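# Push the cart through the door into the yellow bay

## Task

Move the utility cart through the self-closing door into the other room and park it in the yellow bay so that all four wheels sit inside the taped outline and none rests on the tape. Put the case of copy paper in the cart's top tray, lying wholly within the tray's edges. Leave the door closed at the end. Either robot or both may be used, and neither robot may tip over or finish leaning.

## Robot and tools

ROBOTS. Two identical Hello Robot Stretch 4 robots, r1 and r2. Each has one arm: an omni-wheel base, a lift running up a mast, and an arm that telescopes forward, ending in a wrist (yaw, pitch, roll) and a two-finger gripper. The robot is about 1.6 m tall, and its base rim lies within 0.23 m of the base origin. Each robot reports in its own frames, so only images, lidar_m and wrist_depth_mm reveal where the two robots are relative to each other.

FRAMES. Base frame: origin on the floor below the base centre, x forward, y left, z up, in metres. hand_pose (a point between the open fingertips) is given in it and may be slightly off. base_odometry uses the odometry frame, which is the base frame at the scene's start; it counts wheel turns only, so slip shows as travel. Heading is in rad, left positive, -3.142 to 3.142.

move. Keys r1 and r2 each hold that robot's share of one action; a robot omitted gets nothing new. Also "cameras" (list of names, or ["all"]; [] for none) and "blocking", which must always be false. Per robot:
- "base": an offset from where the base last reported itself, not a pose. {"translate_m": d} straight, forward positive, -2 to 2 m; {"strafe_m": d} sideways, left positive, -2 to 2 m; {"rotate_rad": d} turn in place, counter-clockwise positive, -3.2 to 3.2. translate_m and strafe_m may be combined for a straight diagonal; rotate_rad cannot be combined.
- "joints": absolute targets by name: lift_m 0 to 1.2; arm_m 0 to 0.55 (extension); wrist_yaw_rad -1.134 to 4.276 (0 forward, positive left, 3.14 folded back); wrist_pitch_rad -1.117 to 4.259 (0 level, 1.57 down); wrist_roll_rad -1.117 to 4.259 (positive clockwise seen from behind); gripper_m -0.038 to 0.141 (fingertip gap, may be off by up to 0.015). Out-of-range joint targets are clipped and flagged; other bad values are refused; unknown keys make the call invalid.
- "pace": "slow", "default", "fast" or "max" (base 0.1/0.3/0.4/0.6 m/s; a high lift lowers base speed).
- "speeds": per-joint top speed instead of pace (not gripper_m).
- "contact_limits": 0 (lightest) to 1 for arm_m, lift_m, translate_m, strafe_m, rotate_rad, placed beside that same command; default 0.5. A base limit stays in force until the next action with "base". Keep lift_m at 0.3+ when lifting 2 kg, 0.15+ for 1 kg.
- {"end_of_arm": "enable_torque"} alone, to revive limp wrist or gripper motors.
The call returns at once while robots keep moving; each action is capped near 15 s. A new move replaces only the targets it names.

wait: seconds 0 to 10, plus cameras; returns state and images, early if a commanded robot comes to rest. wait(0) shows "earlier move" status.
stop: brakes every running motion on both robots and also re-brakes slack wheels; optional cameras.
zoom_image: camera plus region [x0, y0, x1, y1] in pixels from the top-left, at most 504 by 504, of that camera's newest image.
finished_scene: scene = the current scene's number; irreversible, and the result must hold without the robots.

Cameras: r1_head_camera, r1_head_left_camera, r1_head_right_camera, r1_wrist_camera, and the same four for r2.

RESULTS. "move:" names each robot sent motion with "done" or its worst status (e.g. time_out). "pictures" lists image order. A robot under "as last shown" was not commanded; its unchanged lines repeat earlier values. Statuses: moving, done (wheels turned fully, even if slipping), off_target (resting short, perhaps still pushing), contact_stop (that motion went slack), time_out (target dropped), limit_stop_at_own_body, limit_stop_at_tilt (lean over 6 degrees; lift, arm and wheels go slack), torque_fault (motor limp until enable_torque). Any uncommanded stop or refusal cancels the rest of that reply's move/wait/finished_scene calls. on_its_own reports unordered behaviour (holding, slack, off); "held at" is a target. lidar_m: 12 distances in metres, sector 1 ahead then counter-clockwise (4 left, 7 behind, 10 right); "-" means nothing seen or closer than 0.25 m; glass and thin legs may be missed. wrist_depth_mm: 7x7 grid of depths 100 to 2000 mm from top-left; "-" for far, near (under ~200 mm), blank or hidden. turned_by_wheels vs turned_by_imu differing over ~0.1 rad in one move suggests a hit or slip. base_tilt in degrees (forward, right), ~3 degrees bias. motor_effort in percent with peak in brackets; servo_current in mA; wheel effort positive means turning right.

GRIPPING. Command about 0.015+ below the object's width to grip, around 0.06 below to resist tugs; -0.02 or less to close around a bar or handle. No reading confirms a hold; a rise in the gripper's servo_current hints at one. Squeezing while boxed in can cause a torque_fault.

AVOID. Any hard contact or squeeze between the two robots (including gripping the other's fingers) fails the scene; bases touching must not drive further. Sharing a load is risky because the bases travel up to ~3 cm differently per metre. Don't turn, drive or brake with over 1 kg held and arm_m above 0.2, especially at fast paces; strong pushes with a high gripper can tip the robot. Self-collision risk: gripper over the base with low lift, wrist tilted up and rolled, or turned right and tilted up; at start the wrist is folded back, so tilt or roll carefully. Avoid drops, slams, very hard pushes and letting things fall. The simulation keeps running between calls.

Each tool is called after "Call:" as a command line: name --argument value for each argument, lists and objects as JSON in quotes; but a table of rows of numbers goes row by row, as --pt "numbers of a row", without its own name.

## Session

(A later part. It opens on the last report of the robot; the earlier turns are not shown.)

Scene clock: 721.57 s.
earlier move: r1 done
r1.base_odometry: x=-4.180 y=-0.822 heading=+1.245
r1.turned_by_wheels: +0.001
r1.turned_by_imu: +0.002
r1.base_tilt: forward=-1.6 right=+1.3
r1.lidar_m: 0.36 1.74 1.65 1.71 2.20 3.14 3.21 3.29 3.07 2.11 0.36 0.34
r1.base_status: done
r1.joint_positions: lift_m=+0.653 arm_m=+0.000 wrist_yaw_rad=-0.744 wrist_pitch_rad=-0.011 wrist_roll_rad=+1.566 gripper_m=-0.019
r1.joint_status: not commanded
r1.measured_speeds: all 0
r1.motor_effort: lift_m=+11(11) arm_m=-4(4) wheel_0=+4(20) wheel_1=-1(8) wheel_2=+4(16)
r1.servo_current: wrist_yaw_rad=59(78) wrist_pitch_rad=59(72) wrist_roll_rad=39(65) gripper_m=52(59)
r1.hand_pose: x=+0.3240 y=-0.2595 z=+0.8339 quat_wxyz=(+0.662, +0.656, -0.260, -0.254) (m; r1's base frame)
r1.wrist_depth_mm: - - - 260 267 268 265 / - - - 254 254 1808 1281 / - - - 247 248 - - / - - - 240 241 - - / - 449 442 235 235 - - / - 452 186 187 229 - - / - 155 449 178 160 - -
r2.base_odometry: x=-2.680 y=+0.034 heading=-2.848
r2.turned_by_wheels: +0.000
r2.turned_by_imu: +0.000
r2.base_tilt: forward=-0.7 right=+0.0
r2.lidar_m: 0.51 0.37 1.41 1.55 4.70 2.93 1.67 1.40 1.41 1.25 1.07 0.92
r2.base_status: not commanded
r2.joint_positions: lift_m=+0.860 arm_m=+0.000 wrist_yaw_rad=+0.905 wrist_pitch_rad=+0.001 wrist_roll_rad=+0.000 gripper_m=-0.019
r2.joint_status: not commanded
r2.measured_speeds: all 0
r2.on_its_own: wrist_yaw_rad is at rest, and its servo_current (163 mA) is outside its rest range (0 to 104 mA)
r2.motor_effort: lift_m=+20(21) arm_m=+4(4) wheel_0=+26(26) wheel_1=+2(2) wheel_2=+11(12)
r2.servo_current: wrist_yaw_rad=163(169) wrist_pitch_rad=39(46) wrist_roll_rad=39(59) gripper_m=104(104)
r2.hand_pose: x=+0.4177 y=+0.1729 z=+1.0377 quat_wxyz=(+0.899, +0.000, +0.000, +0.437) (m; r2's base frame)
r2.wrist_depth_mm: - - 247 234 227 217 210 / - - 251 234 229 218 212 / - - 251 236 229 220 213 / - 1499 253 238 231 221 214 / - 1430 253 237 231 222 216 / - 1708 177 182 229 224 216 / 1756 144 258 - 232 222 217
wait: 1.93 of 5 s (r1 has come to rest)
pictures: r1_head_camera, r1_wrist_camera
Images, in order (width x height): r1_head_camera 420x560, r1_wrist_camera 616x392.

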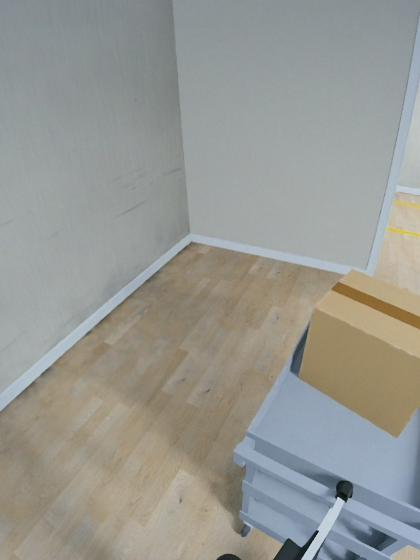

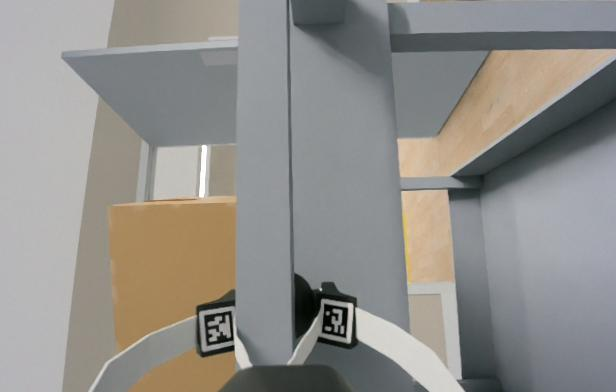

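Call:
move --blocking false --cameras '["r1_head_right_camera","r1_head_left_camera","r2_head_left_camera"]'

Call:
zoom_image --camera "r1_head_right_camera" --region '[0, 0, 400, 400]'

Scene clock: 769.57 s.
r1.base_odometry: x=-4.180 y=-0.822 heading=+1.245
r1.turned_by_wheels: +0.000
r1.turned_by_imu: +0.000
r1.base_tilt: forward=-1.6 right=+1.3
r1.lidar_m: 0.36 1.78 1.66 1.69 2.20 3.13 3.20 3.27 3.07 2.12 0.37 0.36
r1.base_status: done
r1.joint_positions: lift_m=+0.653 arm_m=+0.000 wrist_yaw_rad=-0.744 wrist_pitch_rad=-0.011 wrist_roll_rad=+1.566 gripper_m=-0.019
r1.joint_status: not commanded
r1.measured_speeds: all 0
r1.motor_effort: lift_m=+11(11) arm_m=-4(4) wheel_0=+4(20) wheel_1=-1(8) wheel_2=+4(16)
r1.servo_current: wrist_yaw_rad=52(78) wrist_pitch_rad=65(72) wrist_roll_rad=52(65) gripper_m=52(59)
r1.hand_pose: x=+0.3240 y=-0.2595 z=+0.8339 quat_wxyz=(+0.662, +0.656, -0.260, -0.254) (m; r1's base frame)
r1.wrist_depth_mm: - - - 262 267 270 266 / - - - 254 255 1808 1255 / - - - 248 248 - - / - - - 240 241 - - / - 449 449 234 234 - - / - 452 186 186 229 - - / - 155 445 179 160 - -
r2.base_odometry: x=-2.680 y=+0.034 heading=-2.848
r2.turned_by_wheels: +0.000
r2.turned_by_imu: +0.000
r2.base_tilt: forward=-0.7 right=+0.1
r2.lidar_m: 0.49 0.38 1.43 1.55 4.73 2.94 1.65 1.42 1.40 1.26 1.07 0.91
r2.base_status: not commanded
r2.joint_positions: lift_m=+0.860 arm_m=+0.000 wrist_yaw_rad=+0.905 wrist_pitch_rad=+0.001 wrist_roll_rad=+0.000 gripper_m=-0.019
r2.joint_status: not commanded
r2.measured_speeds: all 0
r2.on_its_own: wrist_yaw_rad is at rest, and its servo_current (169 mA) is outside its rest range (0 to 104 mA)
r2.motor_effort: lift_m=+20(21) arm_m=+4(4) wheel_0=+26(26) wheel_1=+1(2) wheel_2=+11(12)
r2.servo_current: wrist_yaw_rad=169(169) wrist_pitch_rad=39(46) wrist_roll_rad=46(59) gripper_m=98(104)
r2.hand_pose: x=+0.4177 y=+0.1729 z=+1.0377 quat_wxyz=(+0.899, +0.000, +0.000, +0.437) (m; r2's base frame)
r2.wrist_depth_mm: - - 248 234 226 217 211 / - - 251 235 228 219 211 / - - 251 236 229 221 213 / - 1499 253 237 232 222 215 / - 1397 254 238 233 222 216 / - 1661 177 182 229 224 216 / 1756 144 258 - 233 222 218
pictures: r1_head_left_camera, r1_head_right_camera, r2_head_left_camera
Images, in order (width x height): r1_head_left_camera 420x672, r1_head_right_camera 420x672, r2_head_left_camera 420x672.

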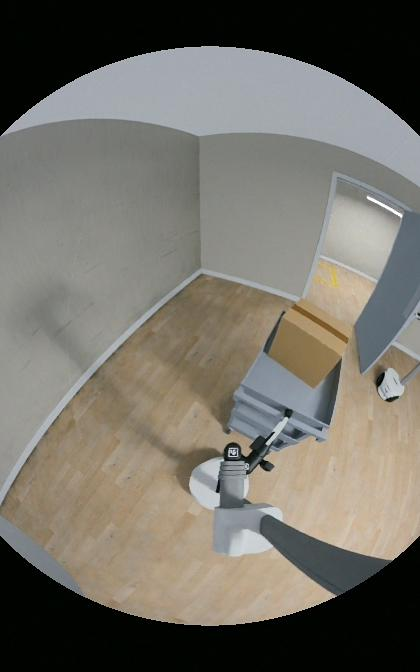

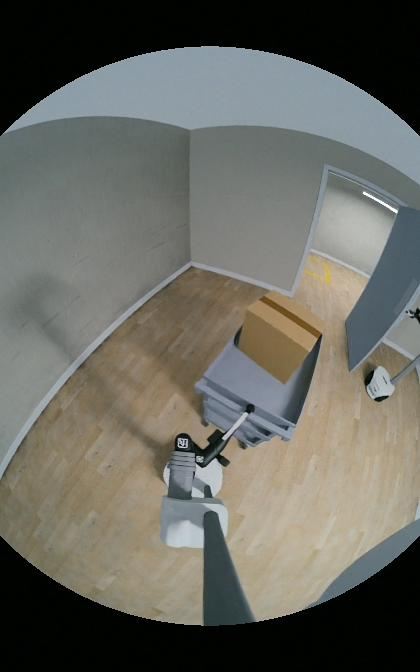

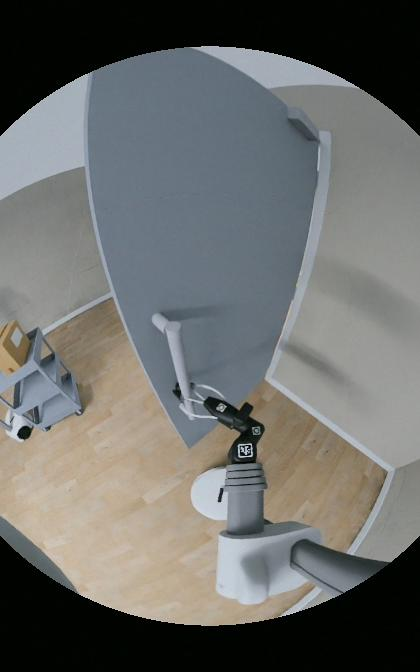

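Scaled by 1.260 from the camera's 420x672 image, which has a finer 600x960 frame.

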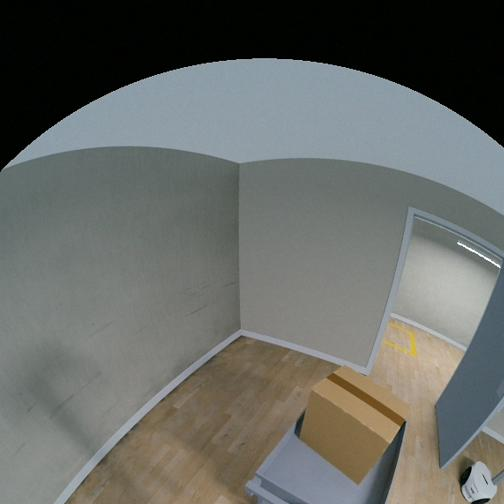

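Call:
zoom_image --camera "r1_head_right_camera" --region '[160, 240, 420, 460]'

Scaled by 1.938 from the camera's 420x672 image, which has a finer 600x960 frame.

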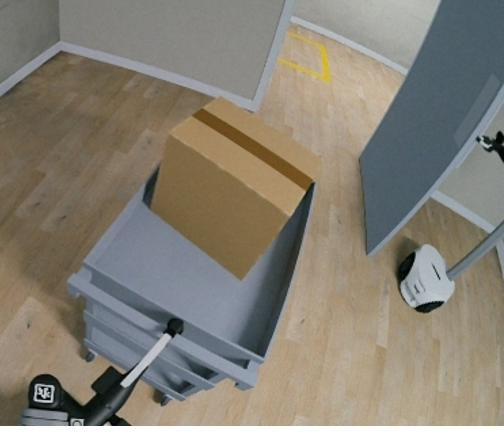

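Call:
move --blocking false --cameras '[]' --r1 '{"base":{"translate_m":0.0975,"strafe_m":0.1187},"joints":{"wrist_yaw_rad":-0.77},"pace":"slow","speeds":{"wrist_yaw_rad":0.09}}'

Call:
wait --seconds 5 --cameras '[]'

Call:
move --blocking false --cameras '[]' --r1 '{"base":{"translate_m":0.159,"strafe_m":0.1155},"joints":{"wrist_yaw_rad":-0.956},"pace":"slow","speeds":{"wrist_yaw_rad":0.09}}'

Call:
wait --seconds 5 --cameras '["r1_head_right_camera","r1_wrist_camera"]'

Call:
zoom_image --camera "r1_head_right_camera" --region '[160, 240, 420, 460]'

Scene clock: 824.37 s.
move: r1 moving
r1.base_odometry: x=-4.186 y=-0.811 heading=+1.245
r1.turned_by_wheels: +0.000
r1.turned_by_imu: +0.000
r1.base_tilt: forward=-1.6 right=+1.3
r1.lidar_m: 0.37 1.75 1.63 1.67 2.20 3.14 3.23 3.27 3.09 2.10 0.36 0.35
r1.base_status: translate_m moving; strafe_m moving
r1.joint_positions: lift_m=+0.653 arm_m=+0.000 wrist_yaw_rad=-0.761 wrist_pitch_rad=-0.011 wrist_roll_rad=+1.566 gripper_m=-0.019
r1.joint_status: wrist_yaw_rad moving
r1.measured_speeds: translate_m=+0.032 strafe_m=+0.037 rotate_rad=+0.000 lift_m=+0.000 arm_m=+0.000 wrist_yaw_rad=-0.053 wrist_pitch_rad=+0.000 wrist_roll_rad=+0.000
r1.motor_effort: lift_m=+11(11) arm_m=-4(4) wheel_0=-3(5) wheel_1=+5(7) wheel_2=-2(3)
r1.servo_current: wrist_yaw_rad=65(117) wrist_pitch_rad=59(65) wrist_roll_rad=72(72) gripper_m=52(52)
r1.hand_pose: x=+0.3195 y=-0.2622 z=+0.8339 quat_wxyz=(+0.660, +0.653, -0.265, -0.260) (m; r1's base frame)
r1.wrist_depth_mm: - - - 264 272 273 274 / - - - 257 258 1708 1281 / - - - 248 249 - - / - - - 241 243 - - / - 445 445 234 236 - - / - 452 185 187 229 - - / - 154 449 180 160 - -
r2.base_odometry: x=-2.680 y=+0.034 heading=-2.848
r2.turned_by_wheels: +0.000
r2.turned_by_imu: +0.001
r2.base_tilt: forward=-0.7 right=+0.0
r2.lidar_m: 0.51 0.38 1.44 1.54 4.73 2.91 1.63 1.41 1.42 1.26 1.05 0.94
r2.base_status: not commanded
r2.joint_positions: lift_m=+0.860 arm_m=+0.000 wrist_yaw_rad=+0.905 wrist_pitch_rad=+0.001 wrist_roll_rad=+0.000 gripper_m=-0.019
r2.joint_status: not commanded
r2.measured_speeds: all 0
r2.motor_effort: lift_m=+20(21) arm_m=+4(4) wheel_0=+26(26) wheel_1=+2(2) wheel_2=+11(12)
r2.servo_current: wrist_yaw_rad=163(169) wrist_pitch_rad=39(46) wrist_roll_rad=59(59) gripper_m=98(104)
r2.hand_pose: x=+0.4177 y=+0.1729 z=+1.0377 quat_wxyz=(+0.899, +0.000, +0.000, +0.437) (m; r2's base frame)
r2.wrist_depth_mm: - - 248 235 227 218 211 / - - 250 235 229 219 211 / - - 251 236 229 220 213 / - 1499 252 238 231 221 214 / - 1397 254 239 233 223 215 / - 1661 177 182 230 224 217 / 1808 136 259 - 232 222 217
pictures: none
No camera images: "cameras" was empty.

Scene clock: 826.67 s.
earlier move: r1 done
r1.base_odometry: x=-4.261 y=-0.691 heading=+1.245
r1.turned_by_wheels: -0.001
r1.turned_by_imu: -0.001
r1.base_tilt: forward=-1.6 right=+1.3
r1.lidar_m: 0.37 1.62 1.49 1.54 1.99 3.17 3.26 3.43 3.23 2.16 0.35 0.37
r1.base_status: done
r1.joint_positions: lift_m=+0.653 arm_m=+0.000 wrist_yaw_rad=-0.776 wrist_pitch_rad=-0.011 wrist_roll_rad=+1.566 gripper_m=-0.019
r1.joint_status: all done
r1.measured_speeds: all 0
r1.motor_effort: lift_m=+11(11) arm_m=+4(4) wheel_0=-8(12) wheel_1=+1(7) wheel_2=-4(11)
r1.servo_current: wrist_yaw_rad=39(117) wrist_pitch_rad=59(65) wrist_roll_rad=52(72) gripper_m=52(59)
r1.hand_pose: x=+0.3155 y=-0.2644 z=+0.8339 quat_wxyz=(+0.658, +0.652, -0.270, -0.265) (m; r1's base frame)
r1.wrist_depth_mm: - - - 246 247 1537 1255 / - - - 242 244 1808 1308 / - - - 239 238 - - / - 449 445 236 236 - - / - 452 449 233 233 - - / - 466 183 186 229 - - / - 154 466 154 168 - -
r2.base_odometry: x=-2.680 y=+0.034 heading=-2.848
r2.turned_by_wheels: +0.000
r2.turned_by_imu: +0.000
r2.base_tilt: forward=-0.7 right=+0.0
r2.lidar_m: 0.53 0.38 1.46 1.59 4.74 2.96 1.64 1.41 1.42 1.27 1.08 0.93
r2.base_status: not commanded
r2.joint_positions: lift_m=+0.860 arm_m=+0.000 wrist_yaw_rad=+0.905 wrist_pitch_rad=+0.001 wrist_roll_rad=+0.000 gripper_m=-0.019
r2.joint_status: not commanded
r2.measured_speeds: all 0
r2.on_its_own: wrist_yaw_rad is at rest, and its servo_current (156 mA) is outside its rest range (0 to 104 mA)
r2.motor_effort: lift_m=+20(21) arm_m=+4(4) wheel_0=+25(26) wheel_1=+2(2) wheel_2=+11(12)
r2.servo_current: wrist_yaw_rad=156(169) wrist_pitch_rad=33(46) wrist_roll_rad=46(59) gripper_m=98(104)
r2.hand_pose: x=+0.4177 y=+0.1729 z=+1.0377 quat_wxyz=(+0.899, +0.000, +0.000, +0.437) (m; r2's base frame)
r2.wrist_depth_mm: - - 247 234 227 218 211 / - - 251 234 229 220 211 / - - 251 235 229 220 213 / - - 253 237 231 221 214 / - 1464 253 238 233 223 216 / - 1808 177 182 230 224 216 / 1863 144 257 - 231 222 218
wait: 2.30 of 5 s (r1 has come to rest)
pictures: none
No camera images: "cameras" was empty.

Scene clock: 827.17 s.
move: r1 moving
r1.base_odometry: x=-4.265 y=-0.678 heading=+1.244
r1.turned_by_wheels: -0.001
r1.turned_by_imu: -0.001
r1.base_tilt: forward=-1.6 right=+1.3
r1.lidar_m: 0.38 1.60 1.50 1.54 1.95 3.18 3.25 3.44 3.24 2.16 0.33 0.35
r1.base_status: translate_m moving; strafe_m moving
r1.joint_positions: lift_m=+0.653 arm_m=+0.000 wrist_yaw_rad=-0.808 wrist_pitch_rad=-0.011 wrist_roll_rad=+1.566 gripper_m=-0.019
r1.joint_status: wrist_yaw_rad moving
r1.measured_speeds: translate_m=+0.044 strafe_m=+0.032 rotate_rad=-0.002 lift_m=+0.000 arm_m=+0.000 wrist_yaw_rad=-0.090 wrist_pitch_rad=+0.000 wrist_roll_rad=+0.000
r1.motor_effort: lift_m=+11(11) arm_m=+4(4) wheel_0=-8(10) wheel_1=+6(8) wheel_2=-6(6)
r1.servo_current: wrist_yaw_rad=33(85) wrist_pitch_rad=72(72) wrist_roll_rad=33(52) gripper_m=46(59)
r1.hand_pose: x=+0.3070 y=-0.2688 z=+0.8339 quat_wxyz=(+0.653, +0.647, -0.281, -0.275) (m; r1's base frame)
r1.wrist_depth_mm: - - - 251 251 1661 1255 / - - - 246 247 1808 1281 / - - - 241 241 - - / - 449 445 237 237 - - / - 452 445 234 234 - - / - 459 184 187 230 - - / - 154 462 154 160 - -
r2.base_odometry: x=-2.680 y=+0.034 heading=-2.848
r2.turned_by_wheels: +0.000
r2.turned_by_imu: +0.000
r2.base_tilt: forward=-0.7 right=+0.0
r2.lidar_m: 0.48 0.36 1.46 1.59 4.74 2.94 1.67 1.42 1.42 1.25 1.09 0.93
r2.base_status: not commanded
r2.joint_positions: lift_m=+0.860 arm_m=+0.000 wrist_yaw_rad=+0.905 wrist_pitch_rad=+0.001 wrist_roll_rad=+0.000 gripper_m=-0.019
r2.joint_status: not commanded
r2.measured_speeds: all 0
r2.motor_effort: lift_m=+20(21) arm_m=+4(4) wheel_0=+26(26) wheel_1=+2(2) wheel_2=+11(12)
r2.servo_current: wrist_yaw_rad=163(169) wrist_pitch_rad=39(46) wrist_roll_rad=46(52) gripper_m=98(98)
r2.hand_pose: x=+0.4177 y=+0.1729 z=+1.0377 quat_wxyz=(+0.899, +0.000, +0.000, +0.437) (m; r2's base frame)
r2.wrist_depth_mm: - - 248 234 225 217 211 / - - 250 235 229 219 211 / - - 250 236 229 220 213 / - 1983 253 238 232 221 214 / - 1464 253 238 233 221 216 / - 1808 177 182 229 224 216 / 1808 145 258 - 232 224 216
pictures: none
No camera images: "cameras" was empty.

Scene clock: 829.83 s.
earlier move: r1 done
r1.base_odometry: x=-4.319 y=-0.504 heading=+1.244
r1.turned_by_wheels: +0.000
r1.turned_by_imu: +0.000
r1.base_tilt: forward=-1.6 right=+1.2
r1.lidar_m: 0.42 1.43 1.32 1.35 1.78 3.27 3.33 3.62 3.39 0.35 0.31 0.34
r1.base_status: done
r1.joint_positions: lift_m=+0.653 arm_m=+0.000 wrist_yaw_rad=-0.958 wrist_pitch_rad=-0.011 wrist_roll_rad=+1.566 gripper_m=-0.019
r1.joint_status: all done
r1.measured_speeds: all 0
r1.motor_effort: lift_m=+11(11) arm_m=+4(4) wheel_0=-5(10) wheel_1=+2(8) wheel_2=-5(8)
r1.servo_current: wrist_yaw_rad=52(85) wrist_pitch_rad=65(72) wrist_roll_rad=65(65) gripper_m=59(59)
r1.hand_pose: x=+0.2652 y=-0.2862 z=+0.8339 quat_wxyz=(+0.631, +0.624, -0.328, -0.323) (m; r1's base frame)
r1.wrist_depth_mm: - - - 245 246 1661 1255 / - - - 241 240 1863 - / - - - 237 237 - - / - 445 439 236 235 - - / - 452 445 232 233 - - / - 462 183 186 228 - - / - 155 469 170 168 - -
r2.base_odometry: x=-2.680 y=+0.034 heading=-2.848
r2.turned_by_wheels: +0.000
r2.turned_by_imu: +0.000
r2.base_tilt: forward=-0.8 right=+0.0
r2.lidar_m: 0.50 0.37 1.50 1.69 4.72 2.92 1.66 1.42 1.42 1.28 1.08 0.93
r2.base_status: not commanded
r2.joint_positions: lift_m=+0.860 arm_m=+0.000 wrist_yaw_rad=+0.905 wrist_pitch_rad=+0.001 wrist_roll_rad=+0.000 gripper_m=-0.019
r2.joint_status: not commanded
r2.measured_speeds: all 0
r2.on_its_own: wrist_yaw_rad is at rest, and its servo_current (156 mA) is outside its rest range (0 to 104 mA)
r2.motor_effort: lift_m=+20(21) arm_m=+4(4) wheel_0=+26(26) wheel_1=+2(2) wheel_2=+11(12)
r2.servo_current: wrist_yaw_rad=156(176) wrist_pitch_rad=46(52) wrist_roll_rad=52(59) gripper_m=91(104)
r2.hand_pose: x=+0.4177 y=+0.1729 z=+1.0377 quat_wxyz=(+0.899, +0.000, +0.000, +0.437) (m; r2's base frame)
r2.wrist_depth_mm: - - 248 234 227 216 211 / - - 250 233 229 218 212 / - - 250 236 229 220 213 / - - 252 236 230 222 214 / - 1499 253 237 232 221 216 / - 1618 177 182 229 223 216 / - 136 259 - 232 223 218
wait: 2.67 of 5 s (r1 has come to rest)
pictures: r1_head_right_camera, r1_wrist_camera
Images, in order (width x height): r1_head_right_camera 420x672, r1_wrist_camera 616x392.

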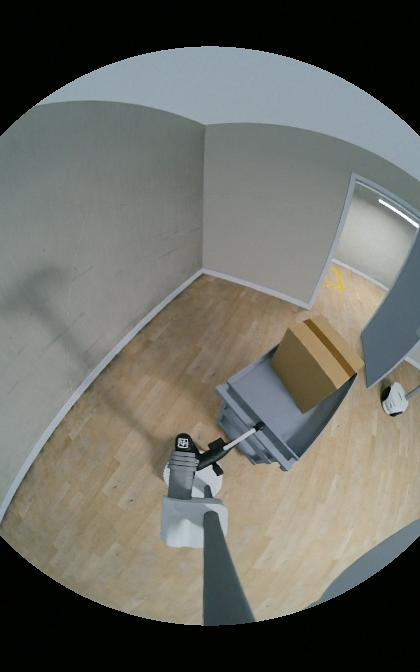

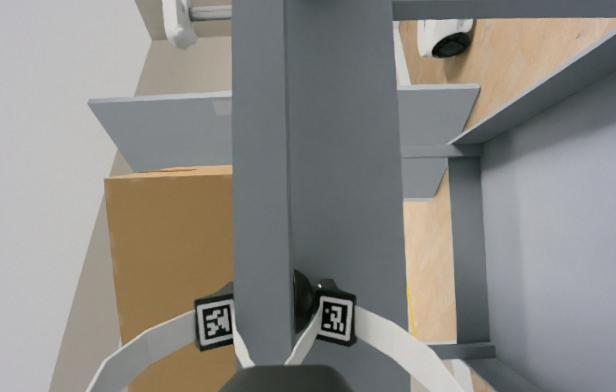

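Scaled by 1.938 from the camera's 420x672 image, which has a finer 600x960 frame.

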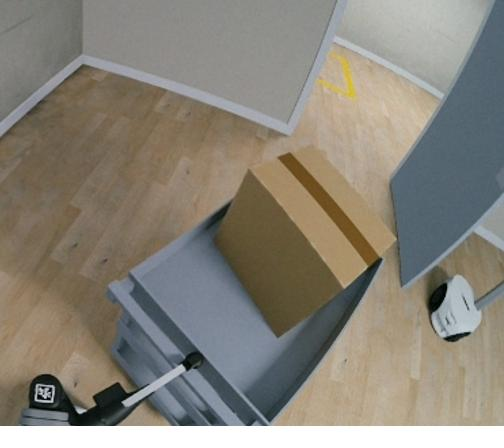

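Call:
move --blocking false --cameras '[]' --r1 '{"base":{"translate_m":0.168,"strafe_m":-0.186},"pace":"slow"}'

Call:
wait --seconds 6 --cameras '["r1_head_right_camera"]'

Call:
zoom_image --camera "r1_head_right_camera" --region '[160, 240, 420, 460]'

Scene clock: 839.67 s.
move: r1 moving
r1.base_odometry: x=-4.308 y=-0.499 heading=+1.244
r1.turned_by_wheels: +0.000
r1.turned_by_imu: +0.000
r1.base_tilt: forward=-1.6 right=+1.2
r1.lidar_m: 0.41 1.44 1.33 1.38 1.75 3.27 3.35 3.60 3.40 0.34 0.30 0.33
r1.base_status: translate_m moving; strafe_m moving
r1.joint_positions: lift_m=+0.653 arm_m=+0.000 wrist_yaw_rad=-0.961 wrist_pitch_rad=-0.011 wrist_roll_rad=+1.566 gripper_m=-0.019
r1.joint_status: not commanded
r1.measured_speeds: translate_m=+0.033 strafe_m=-0.037 rotate_rad=-0.002 lift_m=+0.000 arm_m=+0.000 wrist_yaw_rad=-0.006 wrist_pitch_rad=+0.000 wrist_roll_rad=+0.000
r1.motor_effort: lift_m=+11(11) arm_m=+4(4) wheel_0=+11(12) wheel_1=-4(6) wheel_2=-9(9)
r1.servo_current: wrist_yaw_rad=46(59) wrist_pitch_rad=59(65) wrist_roll_rad=33(59) gripper_m=46(52)
r1.hand_pose: x=+0.2644 y=-0.2864 z=+0.8339 quat_wxyz=(+0.630, +0.624, -0.329, -0.324) (m; r1's base frame)
r1.wrist_depth_mm: - - - 244 245 1708 1229 / - - - 240 240 1808 1308 / - - - 237 236 - - / - 442 442 233 232 - - / - 445 445 230 230 - - / - 462 181 187 226 - - / - 151 459 168 161 - -
r2.base_odometry: x=-2.680 y=+0.034 heading=-2.848
r2.turned_by_wheels: +0.000
r2.turned_by_imu: +0.000
r2.base_tilt: forward=-0.7 right=+0.0
r2.lidar_m: 0.52 0.35 1.47 1.70 4.75 2.98 1.66 1.41 1.38 1.26 1.08 0.92
r2.base_status: not commanded
r2.joint_positions: lift_m=+0.860 arm_m=+0.000 wrist_yaw_rad=+0.905 wrist_pitch_rad=+0.001 wrist_roll_rad=+0.000 gripper_m=-0.019
r2.joint_status: not commanded
r2.measured_speeds: all 0
r2.motor_effort: lift_m=+20(21) arm_m=+4(4) wheel_0=+26(26) wheel_1=+2(2) wheel_2=+11(12)
r2.servo_current: wrist_yaw_rad=163(169) wrist_pitch_rad=39(46) wrist_roll_rad=52(65) gripper_m=91(98)
r2.hand_pose: x=+0.4177 y=+0.1729 z=+1.0377 quat_wxyz=(+0.899, +0.000, +0.000, +0.437) (m; r2's base frame)
r2.wrist_depth_mm: - - 248 234 227 217 211 / - - 251 234 228 219 212 / - - 250 236 229 220 214 / - - 252 237 230 222 214 / - 1576 252 239 232 222 216 / - 1708 177 182 229 224 216 / - 136 259 - 233 223 217
pictures: none
No camera images: "cameras" was empty.

Scene clock: 842.93 s.
earlier move: r1 done
r1.base_odometry: x=-4.089 y=-0.405 heading=+1.244
r1.turned_by_wheels: +0.001
r1.turned_by_imu: +0.001
r1.base_tilt: forward=-1.6 right=+1.3
r1.lidar_m: 0.36 1.53 1.41 1.45 1.91 3.48 3.58 3.52 3.30 0.43 0.33 0.33
r1.base_status: done
r1.joint_positions: lift_m=+0.653 arm_m=+0.000 wrist_yaw_rad=-0.954 wrist_pitch_rad=-0.011 wrist_roll_rad=+1.566 gripper_m=-0.019
r1.joint_status: not commanded
r1.measured_speeds: all 0
r1.motor_effort: lift_m=+11(11) arm_m=-1(4) wheel_0=+9(14) wheel_1=-3(6) wheel_2=+0(10)
r1.servo_current: wrist_yaw_rad=39(72) wrist_pitch_rad=65(72) wrist_roll_rad=46(78) gripper_m=52(59)
r1.hand_pose: x=+0.2665 y=-0.2858 z=+0.8339 quat_wxyz=(+0.631, +0.625, -0.327, -0.322) (m; r1's base frame)
r1.wrist_depth_mm: - - - - 285 285 285 / - - - - 271 1537 1281 / - - - 257 259 1921 - / - - - 247 248 - - / - 452 439 236 238 - - / - 442 185 187 228 - - / - 161 436 178 160 - -
r2.base_odometry: x=-2.680 y=+0.034 heading=-2.848
r2.turned_by_wheels: +0.000
r2.turned_by_imu: +0.000
r2.base_tilt: forward=-0.7 right=+0.0
r2.lidar_m: 0.49 0.38 1.45 1.83 4.74 2.94 1.66 1.41 1.42 1.26 1.07 0.93
r2.base_status: not commanded
r2.joint_positions: lift_m=+0.860 arm_m=+0.000 wrist_yaw_rad=+0.905 wrist_pitch_rad=+0.001 wrist_roll_rad=+0.000 gripper_m=-0.019
r2.joint_status: not commanded
r2.measured_speeds: all 0
r2.on_its_own: wrist_yaw_rad is at rest, and its servo_current (150 mA) is outside its rest range (0 to 104 mA)
r2.motor_effort: lift_m=+20(21) arm_m=+4(4) wheel_0=+25(26) wheel_1=+2(2) wheel_2=+11(12)
r2.servo_current: wrist_yaw_rad=150(176) wrist_pitch_rad=46(46) wrist_roll_rad=39(65) gripper_m=91(104)
r2.hand_pose: x=+0.4177 y=+0.1729 z=+1.0377 quat_wxyz=(+0.899, +0.000, +0.000, +0.437) (m; r2's base frame)
r2.wrist_depth_mm: - - 248 235 228 216 211 / - - 250 234 229 219 211 / - - 251 236 229 220 213 / - - 254 237 231 222 214 / - - 253 238 233 222 216 / - 1808 177 182 229 223 216 / - 154 258 - 232 221 218
wait: 3.27 of 6 s (r1 has come to rest)
pictures: r1_head_right_camera
Images, in order (width x height): r1_head_right_camera 420x672.

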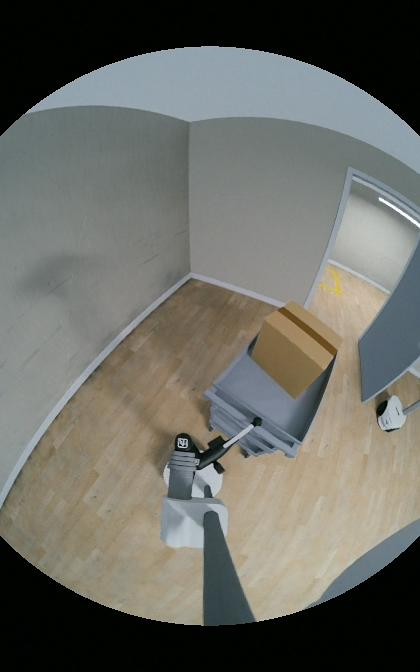

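Scaled by 1.938 from the camera's 420x672 image, which has a finer 600x960 frame.

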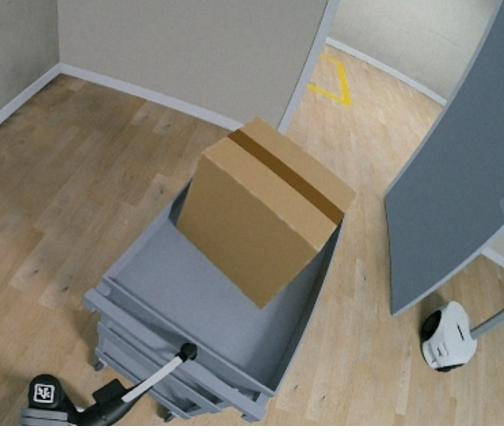

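Call:
move --blocking false --cameras '[]' --r1 '{"base":{"translate_m":0.076,"strafe_m":-0.065},"pace":"slow"}'

Call:
wait --seconds 6 --cameras '["r1_head_right_camera","r1_wrist_camera"]'

Call:
zoom_image --camera "r1_head_right_camera" --region '[160, 240, 420, 460]'

Scene clock: 877.80 s.
move: r1 moving
r1.base_odometry: x=-4.078 y=-0.398 heading=+1.245
r1.turned_by_wheels: +0.000
r1.turned_by_imu: +0.000
r1.base_tilt: forward=-1.6 right=+1.2
r1.lidar_m: 0.36 1.52 1.42 1.45 1.90 3.51 3.57 3.50 3.28 0.44 0.35 0.32
r1.base_status: translate_m moving; strafe_m moving
r1.joint_positions: lift_m=+0.653 arm_m=+0.000 wrist_yaw_rad=-0.954 wrist_pitch_rad=-0.011 wrist_roll_rad=+1.566 gripper_m=-0.019
r1.joint_status: not commanded
r1.measured_speeds: translate_m=+0.039 strafe_m=-0.034 rotate_rad=+0.000 lift_m=+0.000 arm_m=+0.000 wrist_yaw_rad=+0.000 wrist_pitch_rad=+0.000 wrist_roll_rad=+0.000
r1.motor_effort: lift_m=+11(11) arm_m=-2(4) wheel_0=+10(13) wheel_1=-1(6) wheel_2=-3(5)
r1.servo_current: wrist_yaw_rad=39(52) wrist_pitch_rad=59(72) wrist_roll_rad=52(59) gripper_m=52(52)
r1.hand_pose: x=+0.2665 y=-0.2858 z=+0.8339 quat_wxyz=(+0.631, +0.625, -0.327, -0.322) (m; r1's base frame)
r1.wrist_depth_mm: - - - - 287 289 287 / - - - - 273 1576 1281 / - - - 258 262 1863 - / - - - 247 248 - - / - 445 442 236 238 - - / - 439 181 187 227 - - / - 156 433 179 169 - -
r2.base_odometry: x=-2.680 y=+0.034 heading=-2.848
r2.turned_by_wheels: +0.000
r2.turned_by_imu: +0.000
r2.base_tilt: forward=-0.7 right=+0.1
r2.lidar_m: 0.50 0.37 1.48 1.83 4.75 2.94 1.67 1.41 1.40 1.26 1.09 0.92
r2.base_status: not commanded
r2.joint_positions: lift_m=+0.860 arm_m=+0.000 wrist_yaw_rad=+0.905 wrist_pitch_rad=+0.001 wrist_roll_rad=+0.000 gripper_m=-0.019
r2.joint_status: not commanded
r2.measured_speeds: all 0
r2.motor_effort: lift_m=+20(21) arm_m=+4(4) wheel_0=+25(26) wheel_1=+2(2) wheel_2=+12(12)
r2.servo_current: wrist_yaw_rad=156(169) wrist_pitch_rad=39(46) wrist_roll_rad=46(65) gripper_m=98(98)
r2.hand_pose: x=+0.4177 y=+0.1729 z=+1.0377 quat_wxyz=(+0.899, +0.000, +0.000, +0.437) (m; r2's base frame)
r2.wrist_depth_mm: - - 248 234 227 217 211 / - - 250 233 229 219 211 / - - 250 236 229 220 213 / - - 254 237 231 221 215 / - - 254 237 233 222 216 / - 1756 176 182 229 223 216 / - 144 258 - 232 221 217
pictures: none
No camera images: "cameras" was empty.

Scene clock: 879.53 s.
earlier move: r1 done
r1.base_odometry: x=-4.004 y=-0.353 heading=+1.244
r1.turned_by_wheels: +0.000
r1.turned_by_imu: -0.001
r1.base_tilt: forward=-1.6 right=+1.3
r1.lidar_m: 0.32 1.57 1.45 1.46 1.93 3.59 3.68 3.48 3.27 0.46 0.36 0.30
r1.base_status: done
r1.joint_positions: lift_m=+0.653 arm_m=+0.000 wrist_yaw_rad=-0.954 wrist_pitch_rad=-0.011 wrist_roll_rad=+1.566 gripper_m=-0.019
r1.joint_status: not commanded
r1.measured_speeds: all 0
r1.motor_effort: lift_m=+11(11) arm_m=+4(4) wheel_0=+4(13) wheel_1=-2(6) wheel_2=-3(7)
r1.servo_current: wrist_yaw_rad=46(65) wrist_pitch_rad=65(72) wrist_roll_rad=33(72) gripper_m=46(52)
r1.hand_pose: x=+0.2665 y=-0.2858 z=+0.8339 quat_wxyz=(+0.631, +0.625, -0.327, -0.322) (m; r1's base frame)
r1.wrist_depth_mm: - - - - - 1708 1182 / - - - - 304 319 315 / - - - - 279 1863 1336 / - - - 255 259 - - / - - 449 241 243 - - / - 442 182 187 226 - - / - 148 418 183 169 - -
r2.base_odometry: x=-2.680 y=+0.034 heading=-2.848
r2.turned_by_wheels: +0.000
r2.turned_by_imu: +0.000
r2.base_tilt: forward=-0.7 right=+0.0
r2.lidar_m: 0.50 0.37 1.47 1.97 4.73 2.93 1.66 1.39 1.42 1.25 1.08 0.93
r2.base_status: not commanded
r2.joint_positions: lift_m=+0.860 arm_m=+0.000 wrist_yaw_rad=+0.905 wrist_pitch_rad=+0.001 wrist_roll_rad=+0.000 gripper_m=-0.019
r2.joint_status: not commanded
r2.measured_speeds: all 0
r2.on_its_own: wrist_yaw_rad is at rest, and its servo_current (169 mA) is outside its rest range (0 to 104 mA)
r2.motor_effort: lift_m=+20(21) arm_m=+4(4) wheel_0=+26(26) wheel_1=+2(2) wheel_2=+11(12)
r2.servo_current: wrist_yaw_rad=169(169) wrist_pitch_rad=39(46) wrist_roll_rad=52(65) gripper_m=98(104)
r2.hand_pose: x=+0.4177 y=+0.1729 z=+1.0377 quat_wxyz=(+0.899, +0.000, +0.000, +0.437) (m; r2's base frame)
r2.wrist_depth_mm: - - 249 235 227 217 211 / - - 251 234 229 219 211 / - - 250 236 230 220 213 / - - 254 237 231 222 215 / - - 253 237 232 222 216 / - - 177 182 230 223 216 / - 154 258 - 232 222 218
wait: 1.73 of 6 s (r1 has come to rest)
pictures: r1_head_right_camera, r1_wrist_camera
Images, in order (width x height): r1_head_right_camera 420x672, r1_wrist_camera 616x392.

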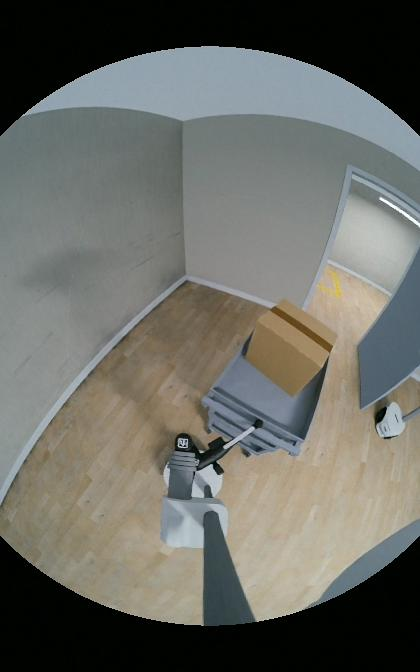

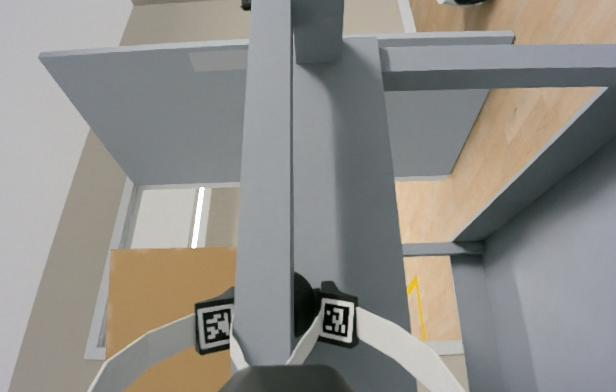

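Scaled by 1.938 from the camera's 420x672 image, which has a finer 600x960 frame.

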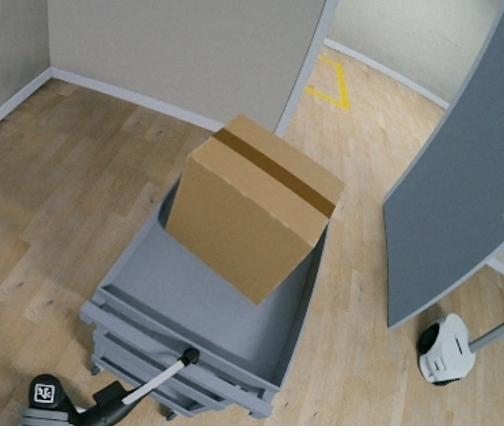

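Call:
move --blocking false --cameras '["r2_head_left_camera","r1_head_left_camera","r1_head_camera"]'

Call:
zoom_image --camera "r2_head_left_camera" --region '[0, 260, 160, 480]'

Call:
zoom_image --camera "r1_head_left_camera" --region '[160, 280, 380, 480]'

Scene clock: 911.37 s.
r1.base_odometry: x=-4.004 y=-0.353 heading=+1.244
r1.turned_by_wheels: +0.000
r1.turned_by_imu: +0.000
r1.base_tilt: forward=-1.6 right=+1.3
r1.lidar_m: 0.32 1.54 1.46 1.49 1.94 3.59 3.67 3.49 3.28 0.45 0.36 0.31
r1.base_status: done
r1.joint_positions: lift_m=+0.653 arm_m=+0.000 wrist_yaw_rad=-0.954 wrist_pitch_rad=-0.011 wrist_roll_rad=+1.566 gripper_m=-0.019
r1.joint_status: not commanded
r1.measured_speeds: all 0
r1.motor_effort: lift_m=+11(11) arm_m=+3(4) wheel_0=+4(13) wheel_1=-2(6) wheel_2=-3(7)
r1.servo_current: wrist_yaw_rad=59(65) wrist_pitch_rad=59(72) wrist_roll_rad=52(72) gripper_m=46(52)
r1.hand_pose: x=+0.2665 y=-0.2858 z=+0.8339 quat_wxyz=(+0.631, +0.625, -0.327, -0.322) (m; r1's base frame)
r1.wrist_depth_mm: - - - - - 1661 1160 / - - - - 304 315 317 / - - - - 279 1863 1397 / - - - 255 258 - - / - - 445 241 244 - - / - 442 181 187 228 - - / - 148 421 183 169 - -
r2.base_odometry: x=-2.680 y=+0.034 heading=-2.848
r2.turned_by_wheels: +0.000
r2.turned_by_imu: +0.000
r2.base_tilt: forward=-0.7 right=+0.0
r2.lidar_m: 0.49 0.35 1.44 1.99 4.72 2.97 1.67 1.40 1.41 1.26 1.07 0.92
r2.base_status: not commanded
r2.joint_positions: lift_m=+0.860 arm_m=+0.000 wrist_yaw_rad=+0.905 wrist_pitch_rad=+0.001 wrist_roll_rad=+0.000 gripper_m=-0.019
r2.joint_status: not commanded
r2.measured_speeds: all 0
r2.on_its_own: wrist_yaw_rad is at rest, and its servo_current (150 mA) is outside its rest range (0 to 104 mA)
r2.motor_effort: lift_m=+20(21) arm_m=+4(4) wheel_0=+25(26) wheel_1=+2(2) wheel_2=+11(12)
r2.servo_current: wrist_yaw_rad=150(169) wrist_pitch_rad=46(46) wrist_roll_rad=39(65) gripper_m=98(104)
r2.hand_pose: x=+0.4177 y=+0.1729 z=+1.0377 quat_wxyz=(+0.899, +0.000, +0.000, +0.437) (m; r2's base frame)
r2.wrist_depth_mm: - - 248 233 227 216 211 / - - 251 234 229 218 212 / - - 251 236 229 220 213 / - - 253 239 232 223 214 / - - 252 238 232 223 216 / - - 176 182 230 224 217 / - 154 258 - 232 222 218
pictures: r1_head_camera, r1_head_left_camera, r2_head_left_camera
Images, in order (width x height): r1_head_camera 420x560, r1_head_left_camera 420x672, r2_head_left_camera 420x672.

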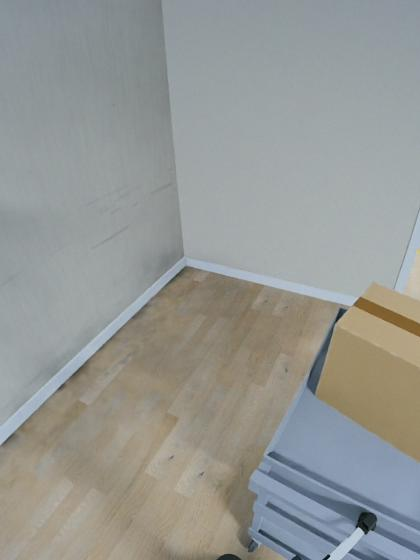

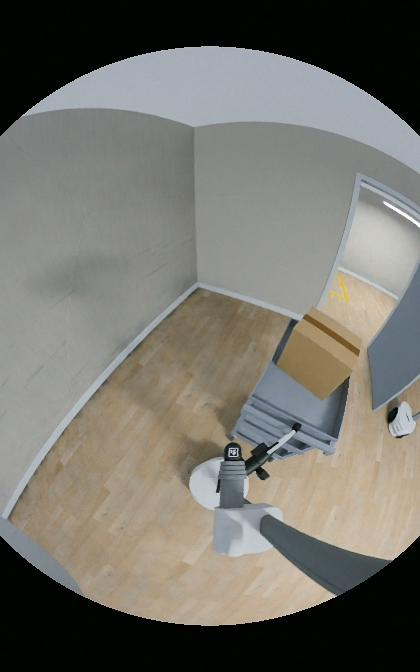

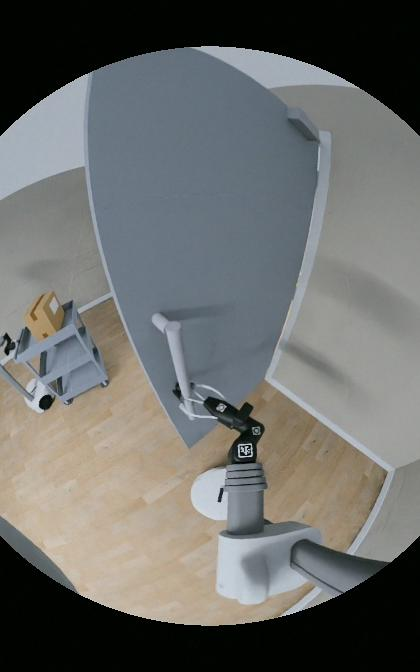

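Scaled by 2.291 from the camera's 420x672 image, which has a finer 600x960 frame.

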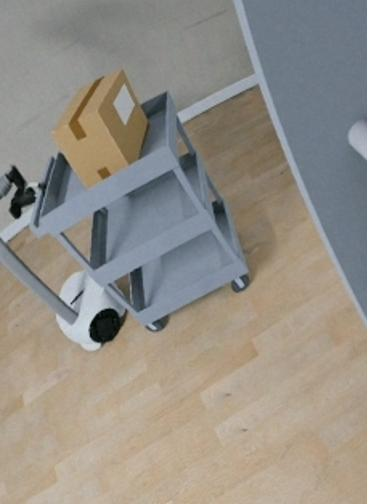

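Scaled by 2.291 from the camera's 420x672 image, which has a finer 600x960 frame.

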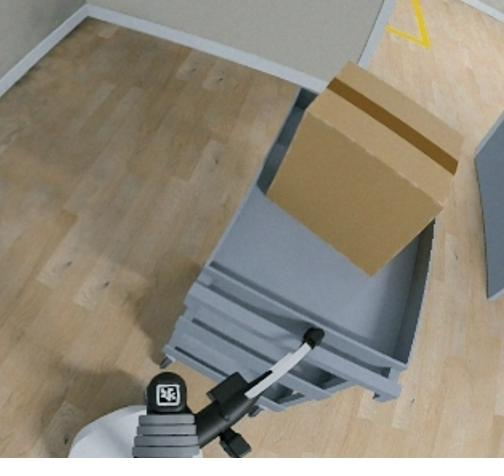

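Call:
zoom_image --camera "r2_head_left_camera" --region '[55, 365, 115, 410]'

Scaled by 8.400 from the camera's 420x672 image, which has a finer 600x960 frame.

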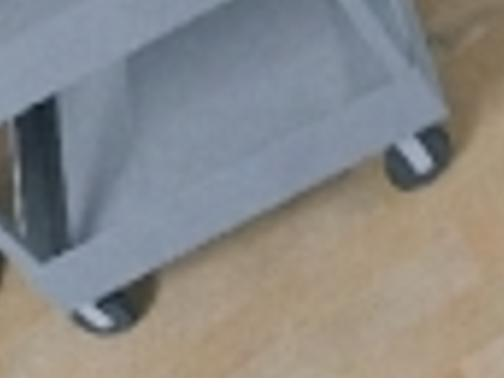

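Call:
move --blocking false --cameras '[]' --r1 '{"base":{"translate_m":-0.131,"strafe_m":0.151},"pace":"slow"}'

Call:
wait --seconds 0.8 --cameras '[]'

Call:
wait --seconds 6 --cameras '["r1_head_right_camera"]'

Call:
zoom_image --camera "r1_head_right_camera" --region '[160, 240, 420, 460]'

Scene clock: 967.80 s.
move: r1 moving
r1.base_odometry: x=-4.015 y=-0.358 heading=+1.244
r1.turned_by_wheels: +0.000
r1.turned_by_imu: -0.001
r1.base_tilt: forward=-1.6 right=+1.3
r1.lidar_m: 0.35 1.56 1.44 1.49 1.94 3.58 3.67 3.50 3.28 1.81 0.37 0.32
r1.base_status: translate_m moving; strafe_m moving
r1.joint_positions: lift_m=+0.653 arm_m=+0.000 wrist_yaw_rad=-0.954 wrist_pitch_rad=-0.011 wrist_roll_rad=+1.566 gripper_m=-0.019
r1.joint_status: not commanded
r1.measured_speeds: translate_m=-0.031 strafe_m=+0.037 rotate_rad=-0.001 lift_m=+0.000 arm_m=+0.000 wrist_yaw_rad=+0.000 wrist_pitch_rad=+0.000 wrist_roll_rad=+0.000
r1.motor_effort: lift_m=+11(11) arm_m=+3(4) wheel_0=-13(13) wheel_1=+5(6) wheel_2=+4(5)
r1.servo_current: wrist_yaw_rad=46(59) wrist_pitch_rad=72(72) wrist_roll_rad=52(65) gripper_m=46(59)
r1.hand_pose: x=+0.2665 y=-0.2858 z=+0.8340 quat_wxyz=(+0.632, +0.625, -0.327, -0.322) (m; r1's base frame)
r1.wrist_depth_mm: - - - - 307 304 1118 / - - - - 294 310 1205 / - - - - 277 1863 1336 / - - - 257 257 - - / - 452 452 242 242 - - / - 445 185 187 228 - - / - 146 427 183 160 - -
r2.base_odometry: x=-2.680 y=+0.034 heading=-2.848
r2.turned_by_wheels: +0.000
r2.turned_by_imu: +0.001
r2.base_tilt: forward=-0.7 right=+0.0
r2.lidar_m: 0.51 0.37 1.46 1.97 4.74 2.93 1.66 1.42 1.39 1.25 1.06 0.92
r2.base_status: not commanded
r2.joint_positions: lift_m=+0.860 arm_m=+0.000 wrist_yaw_rad=+0.905 wrist_pitch_rad=+0.001 wrist_roll_rad=+0.000 gripper_m=-0.019
r2.joint_status: not commanded
r2.measured_speeds: all 0
r2.motor_effort: lift_m=+20(21) arm_m=+4(4) wheel_0=+25(26) wheel_1=+1(2) wheel_2=+11(11)
r2.servo_current: wrist_yaw_rad=156(169) wrist_pitch_rad=39(46) wrist_roll_rad=52(59) gripper_m=91(104)
r2.hand_pose: x=+0.4177 y=+0.1729 z=+1.0377 quat_wxyz=(+0.899, +0.000, +0.000, +0.437) (m; r2's base frame)
r2.wrist_depth_mm: - - 248 234 227 217 211 / - - 250 234 229 219 211 / - - 251 236 230 220 213 / - - 254 237 231 221 214 / - 1756 253 238 232 222 216 / - - 177 182 230 224 216 / - 154 258 - 232 222 217
pictures: none
No camera images: "cameras" was empty.

Scene clock: 968.60 s.
earlier move: r1 moving
r1.base_odometry: x=-4.078 y=-0.384 heading=+1.244
r1.turned_by_wheels: +0.000
r1.turned_by_imu: +0.000
r1.base_tilt: forward=-1.6 right=+1.3
r1.lidar_m: 0.31 1.52 1.42 1.47 1.89 3.50 3.60 3.55 3.32 0.39 0.36 0.30
r1.base_status: translate_m moving; strafe_m moving
r1.joint_positions: lift_m=+0.653 arm_m=+0.000 wrist_yaw_rad=-0.954 wrist_pitch_rad=-0.011 wrist_roll_rad=+1.566 gripper_m=-0.019
r1.joint_status: not commanded
r1.measured_speeds: translate_m=-0.066 strafe_m=+0.075 rotate_rad=+0.000 lift_m=+0.000 arm_m=+0.000 wrist_yaw_rad=+0.000 wrist_pitch_rad=+0.000 wrist_roll_rad=+0.000
r1.motor_effort: lift_m=+11(11) arm_m=-4(4) wheel_0=-7(13) wheel_1=+4(6) wheel_2=+3(6)
r1.servo_current: wrist_yaw_rad=33(65) wrist_pitch_rad=65(72) wrist_roll_rad=39(65) gripper_m=46(59)
r1.hand_pose: x=+0.2665 y=-0.2858 z=+0.8340 quat_wxyz=(+0.632, +0.625, -0.327, -0.322) (m; r1's base frame)
r1.wrist_depth_mm: - - - - 301 1499 1138 / - - - - 289 314 1205 / - - - 262 268 1863 1366 / - - - 252 255 - - / - 449 449 241 241 - - / - 445 185 187 227 - - / - 154 430 178 160 - -
r2.base_odometry: x=-2.680 y=+0.034 heading=-2.848
r2.turned_by_wheels: +0.000
r2.turned_by_imu: +0.000
r2.base_tilt: forward=-0.7 right=+0.0
r2.lidar_m: 0.52 0.37 1.47 1.83 4.74 2.92 1.67 1.42 1.40 1.27 1.03 0.93
r2.base_status: not commanded
r2.joint_positions: lift_m=+0.860 arm_m=+0.000 wrist_yaw_rad=+0.905 wrist_pitch_rad=+0.001 wrist_roll_rad=+0.000 gripper_m=-0.019
r2.joint_status: not commanded
r2.measured_speeds: all 0
r2.motor_effort: lift_m=+20(21) arm_m=+4(4) wheel_0=+25(26) wheel_1=+2(2) wheel_2=+11(12)
r2.servo_current: wrist_yaw_rad=156(169) wrist_pitch_rad=39(46) wrist_roll_rad=46(59) gripper_m=98(104)
r2.hand_pose: x=+0.4177 y=+0.1729 z=+1.0377 quat_wxyz=(+0.899, +0.000, +0.000, +0.437) (m; r2's base frame)
r2.wrist_depth_mm: - - 247 234 228 217 211 / - - 250 234 228 218 212 / - - 251 236 229 221 213 / - - 254 237 231 221 214 / - - 253 238 232 223 216 / - 1808 177 182 230 224 216 / - 145 258 - 233 222 217
wait: 0.80 s; no rest
pictures: none
No camera images: "cameras" was empty.

Scene clock: 970.57 s.
earlier move: r1 done
r1.base_odometry: x=-4.188 y=-0.429 heading=+1.245
r1.turned_by_wheels: +0.001
r1.turned_by_imu: +0.001
r1.base_tilt: forward=-1.6 right=+1.2
r1.lidar_m: 0.38 1.45 1.37 1.42 1.80 3.40 3.51 3.57 3.35 0.38 0.34 0.34
r1.base_status: done
r1.joint_positions: lift_m=+0.653 arm_m=+0.000 wrist_yaw_rad=-0.951 wrist_pitch_rad=-0.011 wrist_roll_rad=+1.566 gripper_m=-0.019
r1.joint_status: not commanded
r1.measured_speeds: all 0
r1.motor_effort: lift_m=+11(11) arm_m=-4(4) wheel_0=-6(13) wheel_1=+5(7) wheel_2=+6(8)
r1.servo_current: wrist_yaw_rad=52(72) wrist_pitch_rad=59(72) wrist_roll_rad=33(65) gripper_m=46(59)
r1.hand_pose: x=+0.2671 y=-0.2856 z=+0.8340 quat_wxyz=(+0.632, +0.625, -0.327, -0.321) (m; r1's base frame)
r1.wrist_depth_mm: - - - 260 263 278 1160 / - - 1808 254 255 1756 1255 / - - - 248 249 - - / - - 449 242 242 - - / - 452 445 236 236 - - / - 459 186 186 229 - - / - 154 455 151 161 - -
r2.base_odometry: x=-2.680 y=+0.034 heading=-2.848
r2.turned_by_wheels: +0.000
r2.turned_by_imu: +0.000
r2.base_tilt: forward=-0.7 right=+0.0
r2.lidar_m: 0.51 0.36 1.47 1.82 4.75 2.97 1.66 1.42 1.39 1.27 1.08 0.93
r2.base_status: not commanded
r2.joint_positions: lift_m=+0.860 arm_m=+0.000 wrist_yaw_rad=+0.905 wrist_pitch_rad=+0.001 wrist_roll_rad=+0.000 gripper_m=-0.019
r2.joint_status: not commanded
r2.measured_speeds: all 0
r2.on_its_own: wrist_yaw_rad is at rest, and its servo_current (156 mA) is outside its rest range (0 to 104 mA)
r2.motor_effort: lift_m=+20(21) arm_m=+4(4) wheel_0=+26(26) wheel_1=+2(2) wheel_2=+11(12)
r2.servo_current: wrist_yaw_rad=156(176) wrist_pitch_rad=39(46) wrist_roll_rad=59(59) gripper_m=98(104)
r2.hand_pose: x=+0.4177 y=+0.1729 z=+1.0377 quat_wxyz=(+0.899, +0.000, +0.000, +0.437) (m; r2's base frame)
r2.wrist_depth_mm: - - 248 234 226 217 211 / - - 250 234 228 219 211 / - - 251 236 229 220 213 / - - 253 238 231 222 214 / - - 253 237 231 223 216 / - 1808 176 182 230 224 216 / - 145 259 - 233 223 217
wait: 1.97 of 6 s (r1 has come to rest)
pictures: r1_head_right_camera
Images, in order (width x height): r1_head_right_camera 420x672.

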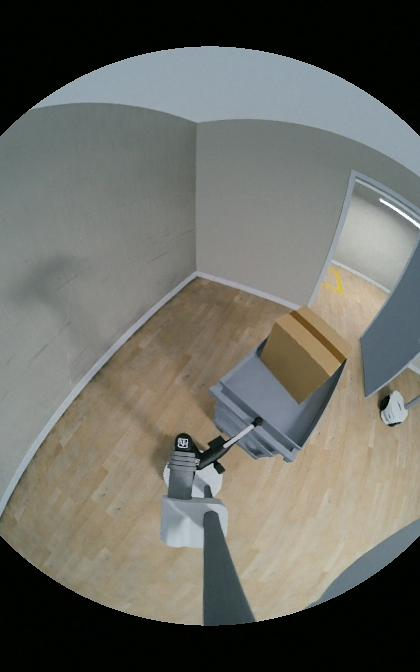

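Scaled by 1.938 from the camera's 420x672 image, which has a finer 600x960 frame.

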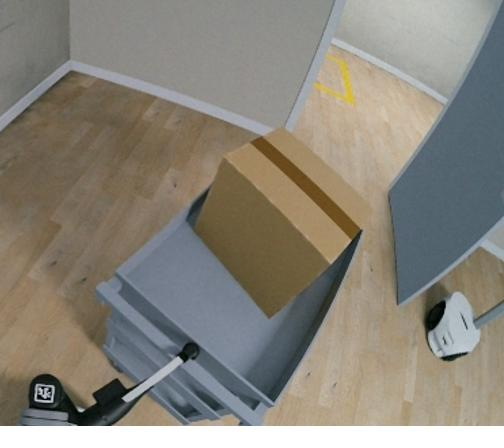

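Call:
move --blocking false --cameras '[]' --r1 '{"base":{"translate_m":0.088,"strafe_m":-0.048},"pace":"slow"}'

Call:
wait --seconds 6 --cameras '["r1_wrist_camera"]'

Scene clock: 1021.23 s.
move: r1 moving
r1.base_odometry: x=-4.178 y=-0.419 heading=+1.246
r1.turned_by_wheels: +0.001
r1.turned_by_imu: +0.001
r1.base_tilt: forward=-1.6 right=+1.2
r1.lidar_m: 0.38 1.48 1.38 1.41 1.78 3.41 3.53 3.59 3.35 0.39 0.35 0.32
r1.base_status: translate_m moving; strafe_m moving
r1.joint_positions: lift_m=+0.653 arm_m=+0.000 wrist_yaw_rad=-0.953 wrist_pitch_rad=-0.011 wrist_roll_rad=+1.566 gripper_m=-0.019
r1.joint_status: not commanded
r1.measured_speeds: translate_m=+0.048 strafe_m=-0.025 rotate_rad=+0.000 lift_m=+0.000 arm_m=+0.000 wrist_yaw_rad=+0.000 wrist_pitch_rad=+0.000 wrist_roll_rad=+0.000
r1.motor_effort: lift_m=+11(11) arm_m=-3(4) wheel_0=+11(12) wheel_1=+3(6) wheel_2=-3(6)
r1.servo_current: wrist_yaw_rad=33(65) wrist_pitch_rad=65(65) wrist_roll_rad=52(59) gripper_m=46(52)
r1.hand_pose: x=+0.2666 y=-0.2857 z=+0.8340 quat_wxyz=(+0.632, +0.625, -0.327, -0.322) (m; r1's base frame)
r1.wrist_depth_mm: - - - 263 272 274 287 / - - - 258 257 1708 1255 / - - - 249 250 - - / - - - 241 243 - - / - 445 442 236 236 - - / - 452 181 187 228 - - / - 156 445 180 160 - -
r2.base_odometry: x=-2.680 y=+0.034 heading=-2.848
r2.turned_by_wheels: +0.000
r2.turned_by_imu: +0.001
r2.base_tilt: forward=-0.7 right=+0.0
r2.lidar_m: 0.51 0.38 1.47 1.80 4.74 2.92 1.67 1.40 1.38 1.26 1.07 0.93
r2.base_status: not commanded
r2.joint_positions: lift_m=+0.860 arm_m=+0.000 wrist_yaw_rad=+0.905 wrist_pitch_rad=+0.001 wrist_roll_rad=+0.000 gripper_m=-0.019
r2.joint_status: not commanded
r2.measured_speeds: all 0
r2.motor_effort: lift_m=+20(20) arm_m=+4(4) wheel_0=+25(26) wheel_1=+2(2) wheel_2=+11(12)
r2.servo_current: wrist_yaw_rad=156(169) wrist_pitch_rad=39(46) wrist_roll_rad=46(52) gripper_m=98(104)
r2.hand_pose: x=+0.4177 y=+0.1729 z=+1.0377 quat_wxyz=(+0.899, +0.000, +0.000, +0.437) (m; r2's base frame)
r2.wrist_depth_mm: - - 248 234 227 217 211 / - - 250 234 228 219 211 / - - 251 236 230 220 213 / - - 254 237 231 222 214 / - 1863 254 238 232 223 216 / - 1921 177 182 231 224 216 / - 145 258 - 232 222 217
pictures: none
No camera images: "cameras" was empty.

Scene clock: 1022.90 s.
earlier move: r1 done
r1.base_odometry: x=-4.115 y=-0.361 heading=+1.245
r1.turned_by_wheels: +0.000
r1.turned_by_imu: +0.000
r1.base_tilt: forward=-1.6 right=+1.2
r1.lidar_m: 0.36 1.48 1.37 1.42 1.84 3.49 3.59 3.54 3.34 0.38 0.34 0.32
r1.base_status: done
r1.joint_positions: lift_m=+0.653 arm_m=+0.000 wrist_yaw_rad=-0.959 wrist_pitch_rad=-0.011 wrist_roll_rad=+1.566 gripper_m=-0.019
r1.joint_status: not commanded
r1.measured_speeds: all 0
r1.motor_effort: lift_m=+11(11) arm_m=+4(4) wheel_0=+8(14) wheel_1=+3(6) wheel_2=-1(11)
r1.servo_current: wrist_yaw_rad=39(72) wrist_pitch_rad=59(72) wrist_roll_rad=46(72) gripper_m=52(52)
r1.hand_pose: x=+0.2651 y=-0.2862 z=+0.8340 quat_wxyz=(+0.631, +0.624, -0.329, -0.323) (m; r1's base frame)
r1.wrist_depth_mm: - - - - 282 283 282 / - - - 260 264 1708 1281 / - - - 254 256 1863 - / - - - 244 245 - - / - 445 442 234 236 - - / - 439 182 188 224 - - / - 156 439 180 172 - -
r2.base_odometry: x=-2.680 y=+0.034 heading=-2.848
r2.turned_by_wheels: +0.000
r2.turned_by_imu: +0.000
r2.base_tilt: forward=-0.7 right=+0.0
r2.lidar_m: 0.51 0.36 1.46 1.83 4.73 2.95 1.66 1.40 1.40 1.26 1.07 0.92
r2.base_status: not commanded
r2.joint_positions: lift_m=+0.860 arm_m=+0.000 wrist_yaw_rad=+0.905 wrist_pitch_rad=+0.001 wrist_roll_rad=+0.000 gripper_m=-0.019
r2.joint_status: not commanded
r2.measured_speeds: all 0
r2.on_its_own: wrist_yaw_rad is at rest, and its servo_current (156 mA) is outside its rest range (0 to 104 mA)
r2.motor_effort: lift_m=+20(21) arm_m=+3(4) wheel_0=+26(26) wheel_1=+2(2) wheel_2=+11(12)
r2.servo_current: wrist_yaw_rad=156(176) wrist_pitch_rad=39(52) wrist_roll_rad=46(59) gripper_m=104(104)
r2.hand_pose: x=+0.4177 y=+0.1729 z=+1.0377 quat_wxyz=(+0.899, +0.000, +0.000, +0.437) (m; r2's base frame)
r2.wrist_depth_mm: - - 249 233 227 217 211 / - - 251 234 228 219 211 / - - 251 236 229 220 213 / - - 252 237 232 222 214 / - 1921 253 237 232 222 216 / - - 177 182 230 224 216 / - 144 258 - 232 221 217
wait: 1.67 of 6 s (r1 has come to rest)
pictures: r1_wrist_camera
Images, in order (width x height): r1_wrist_camera 616x392.

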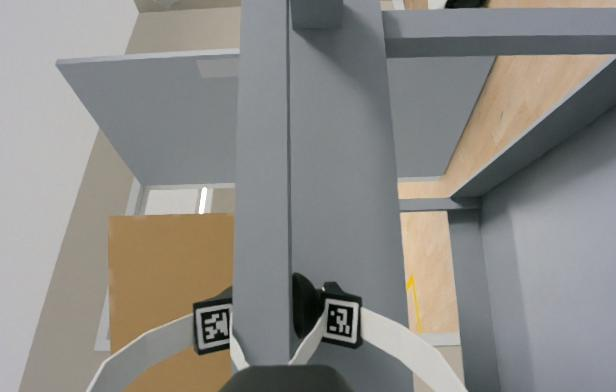

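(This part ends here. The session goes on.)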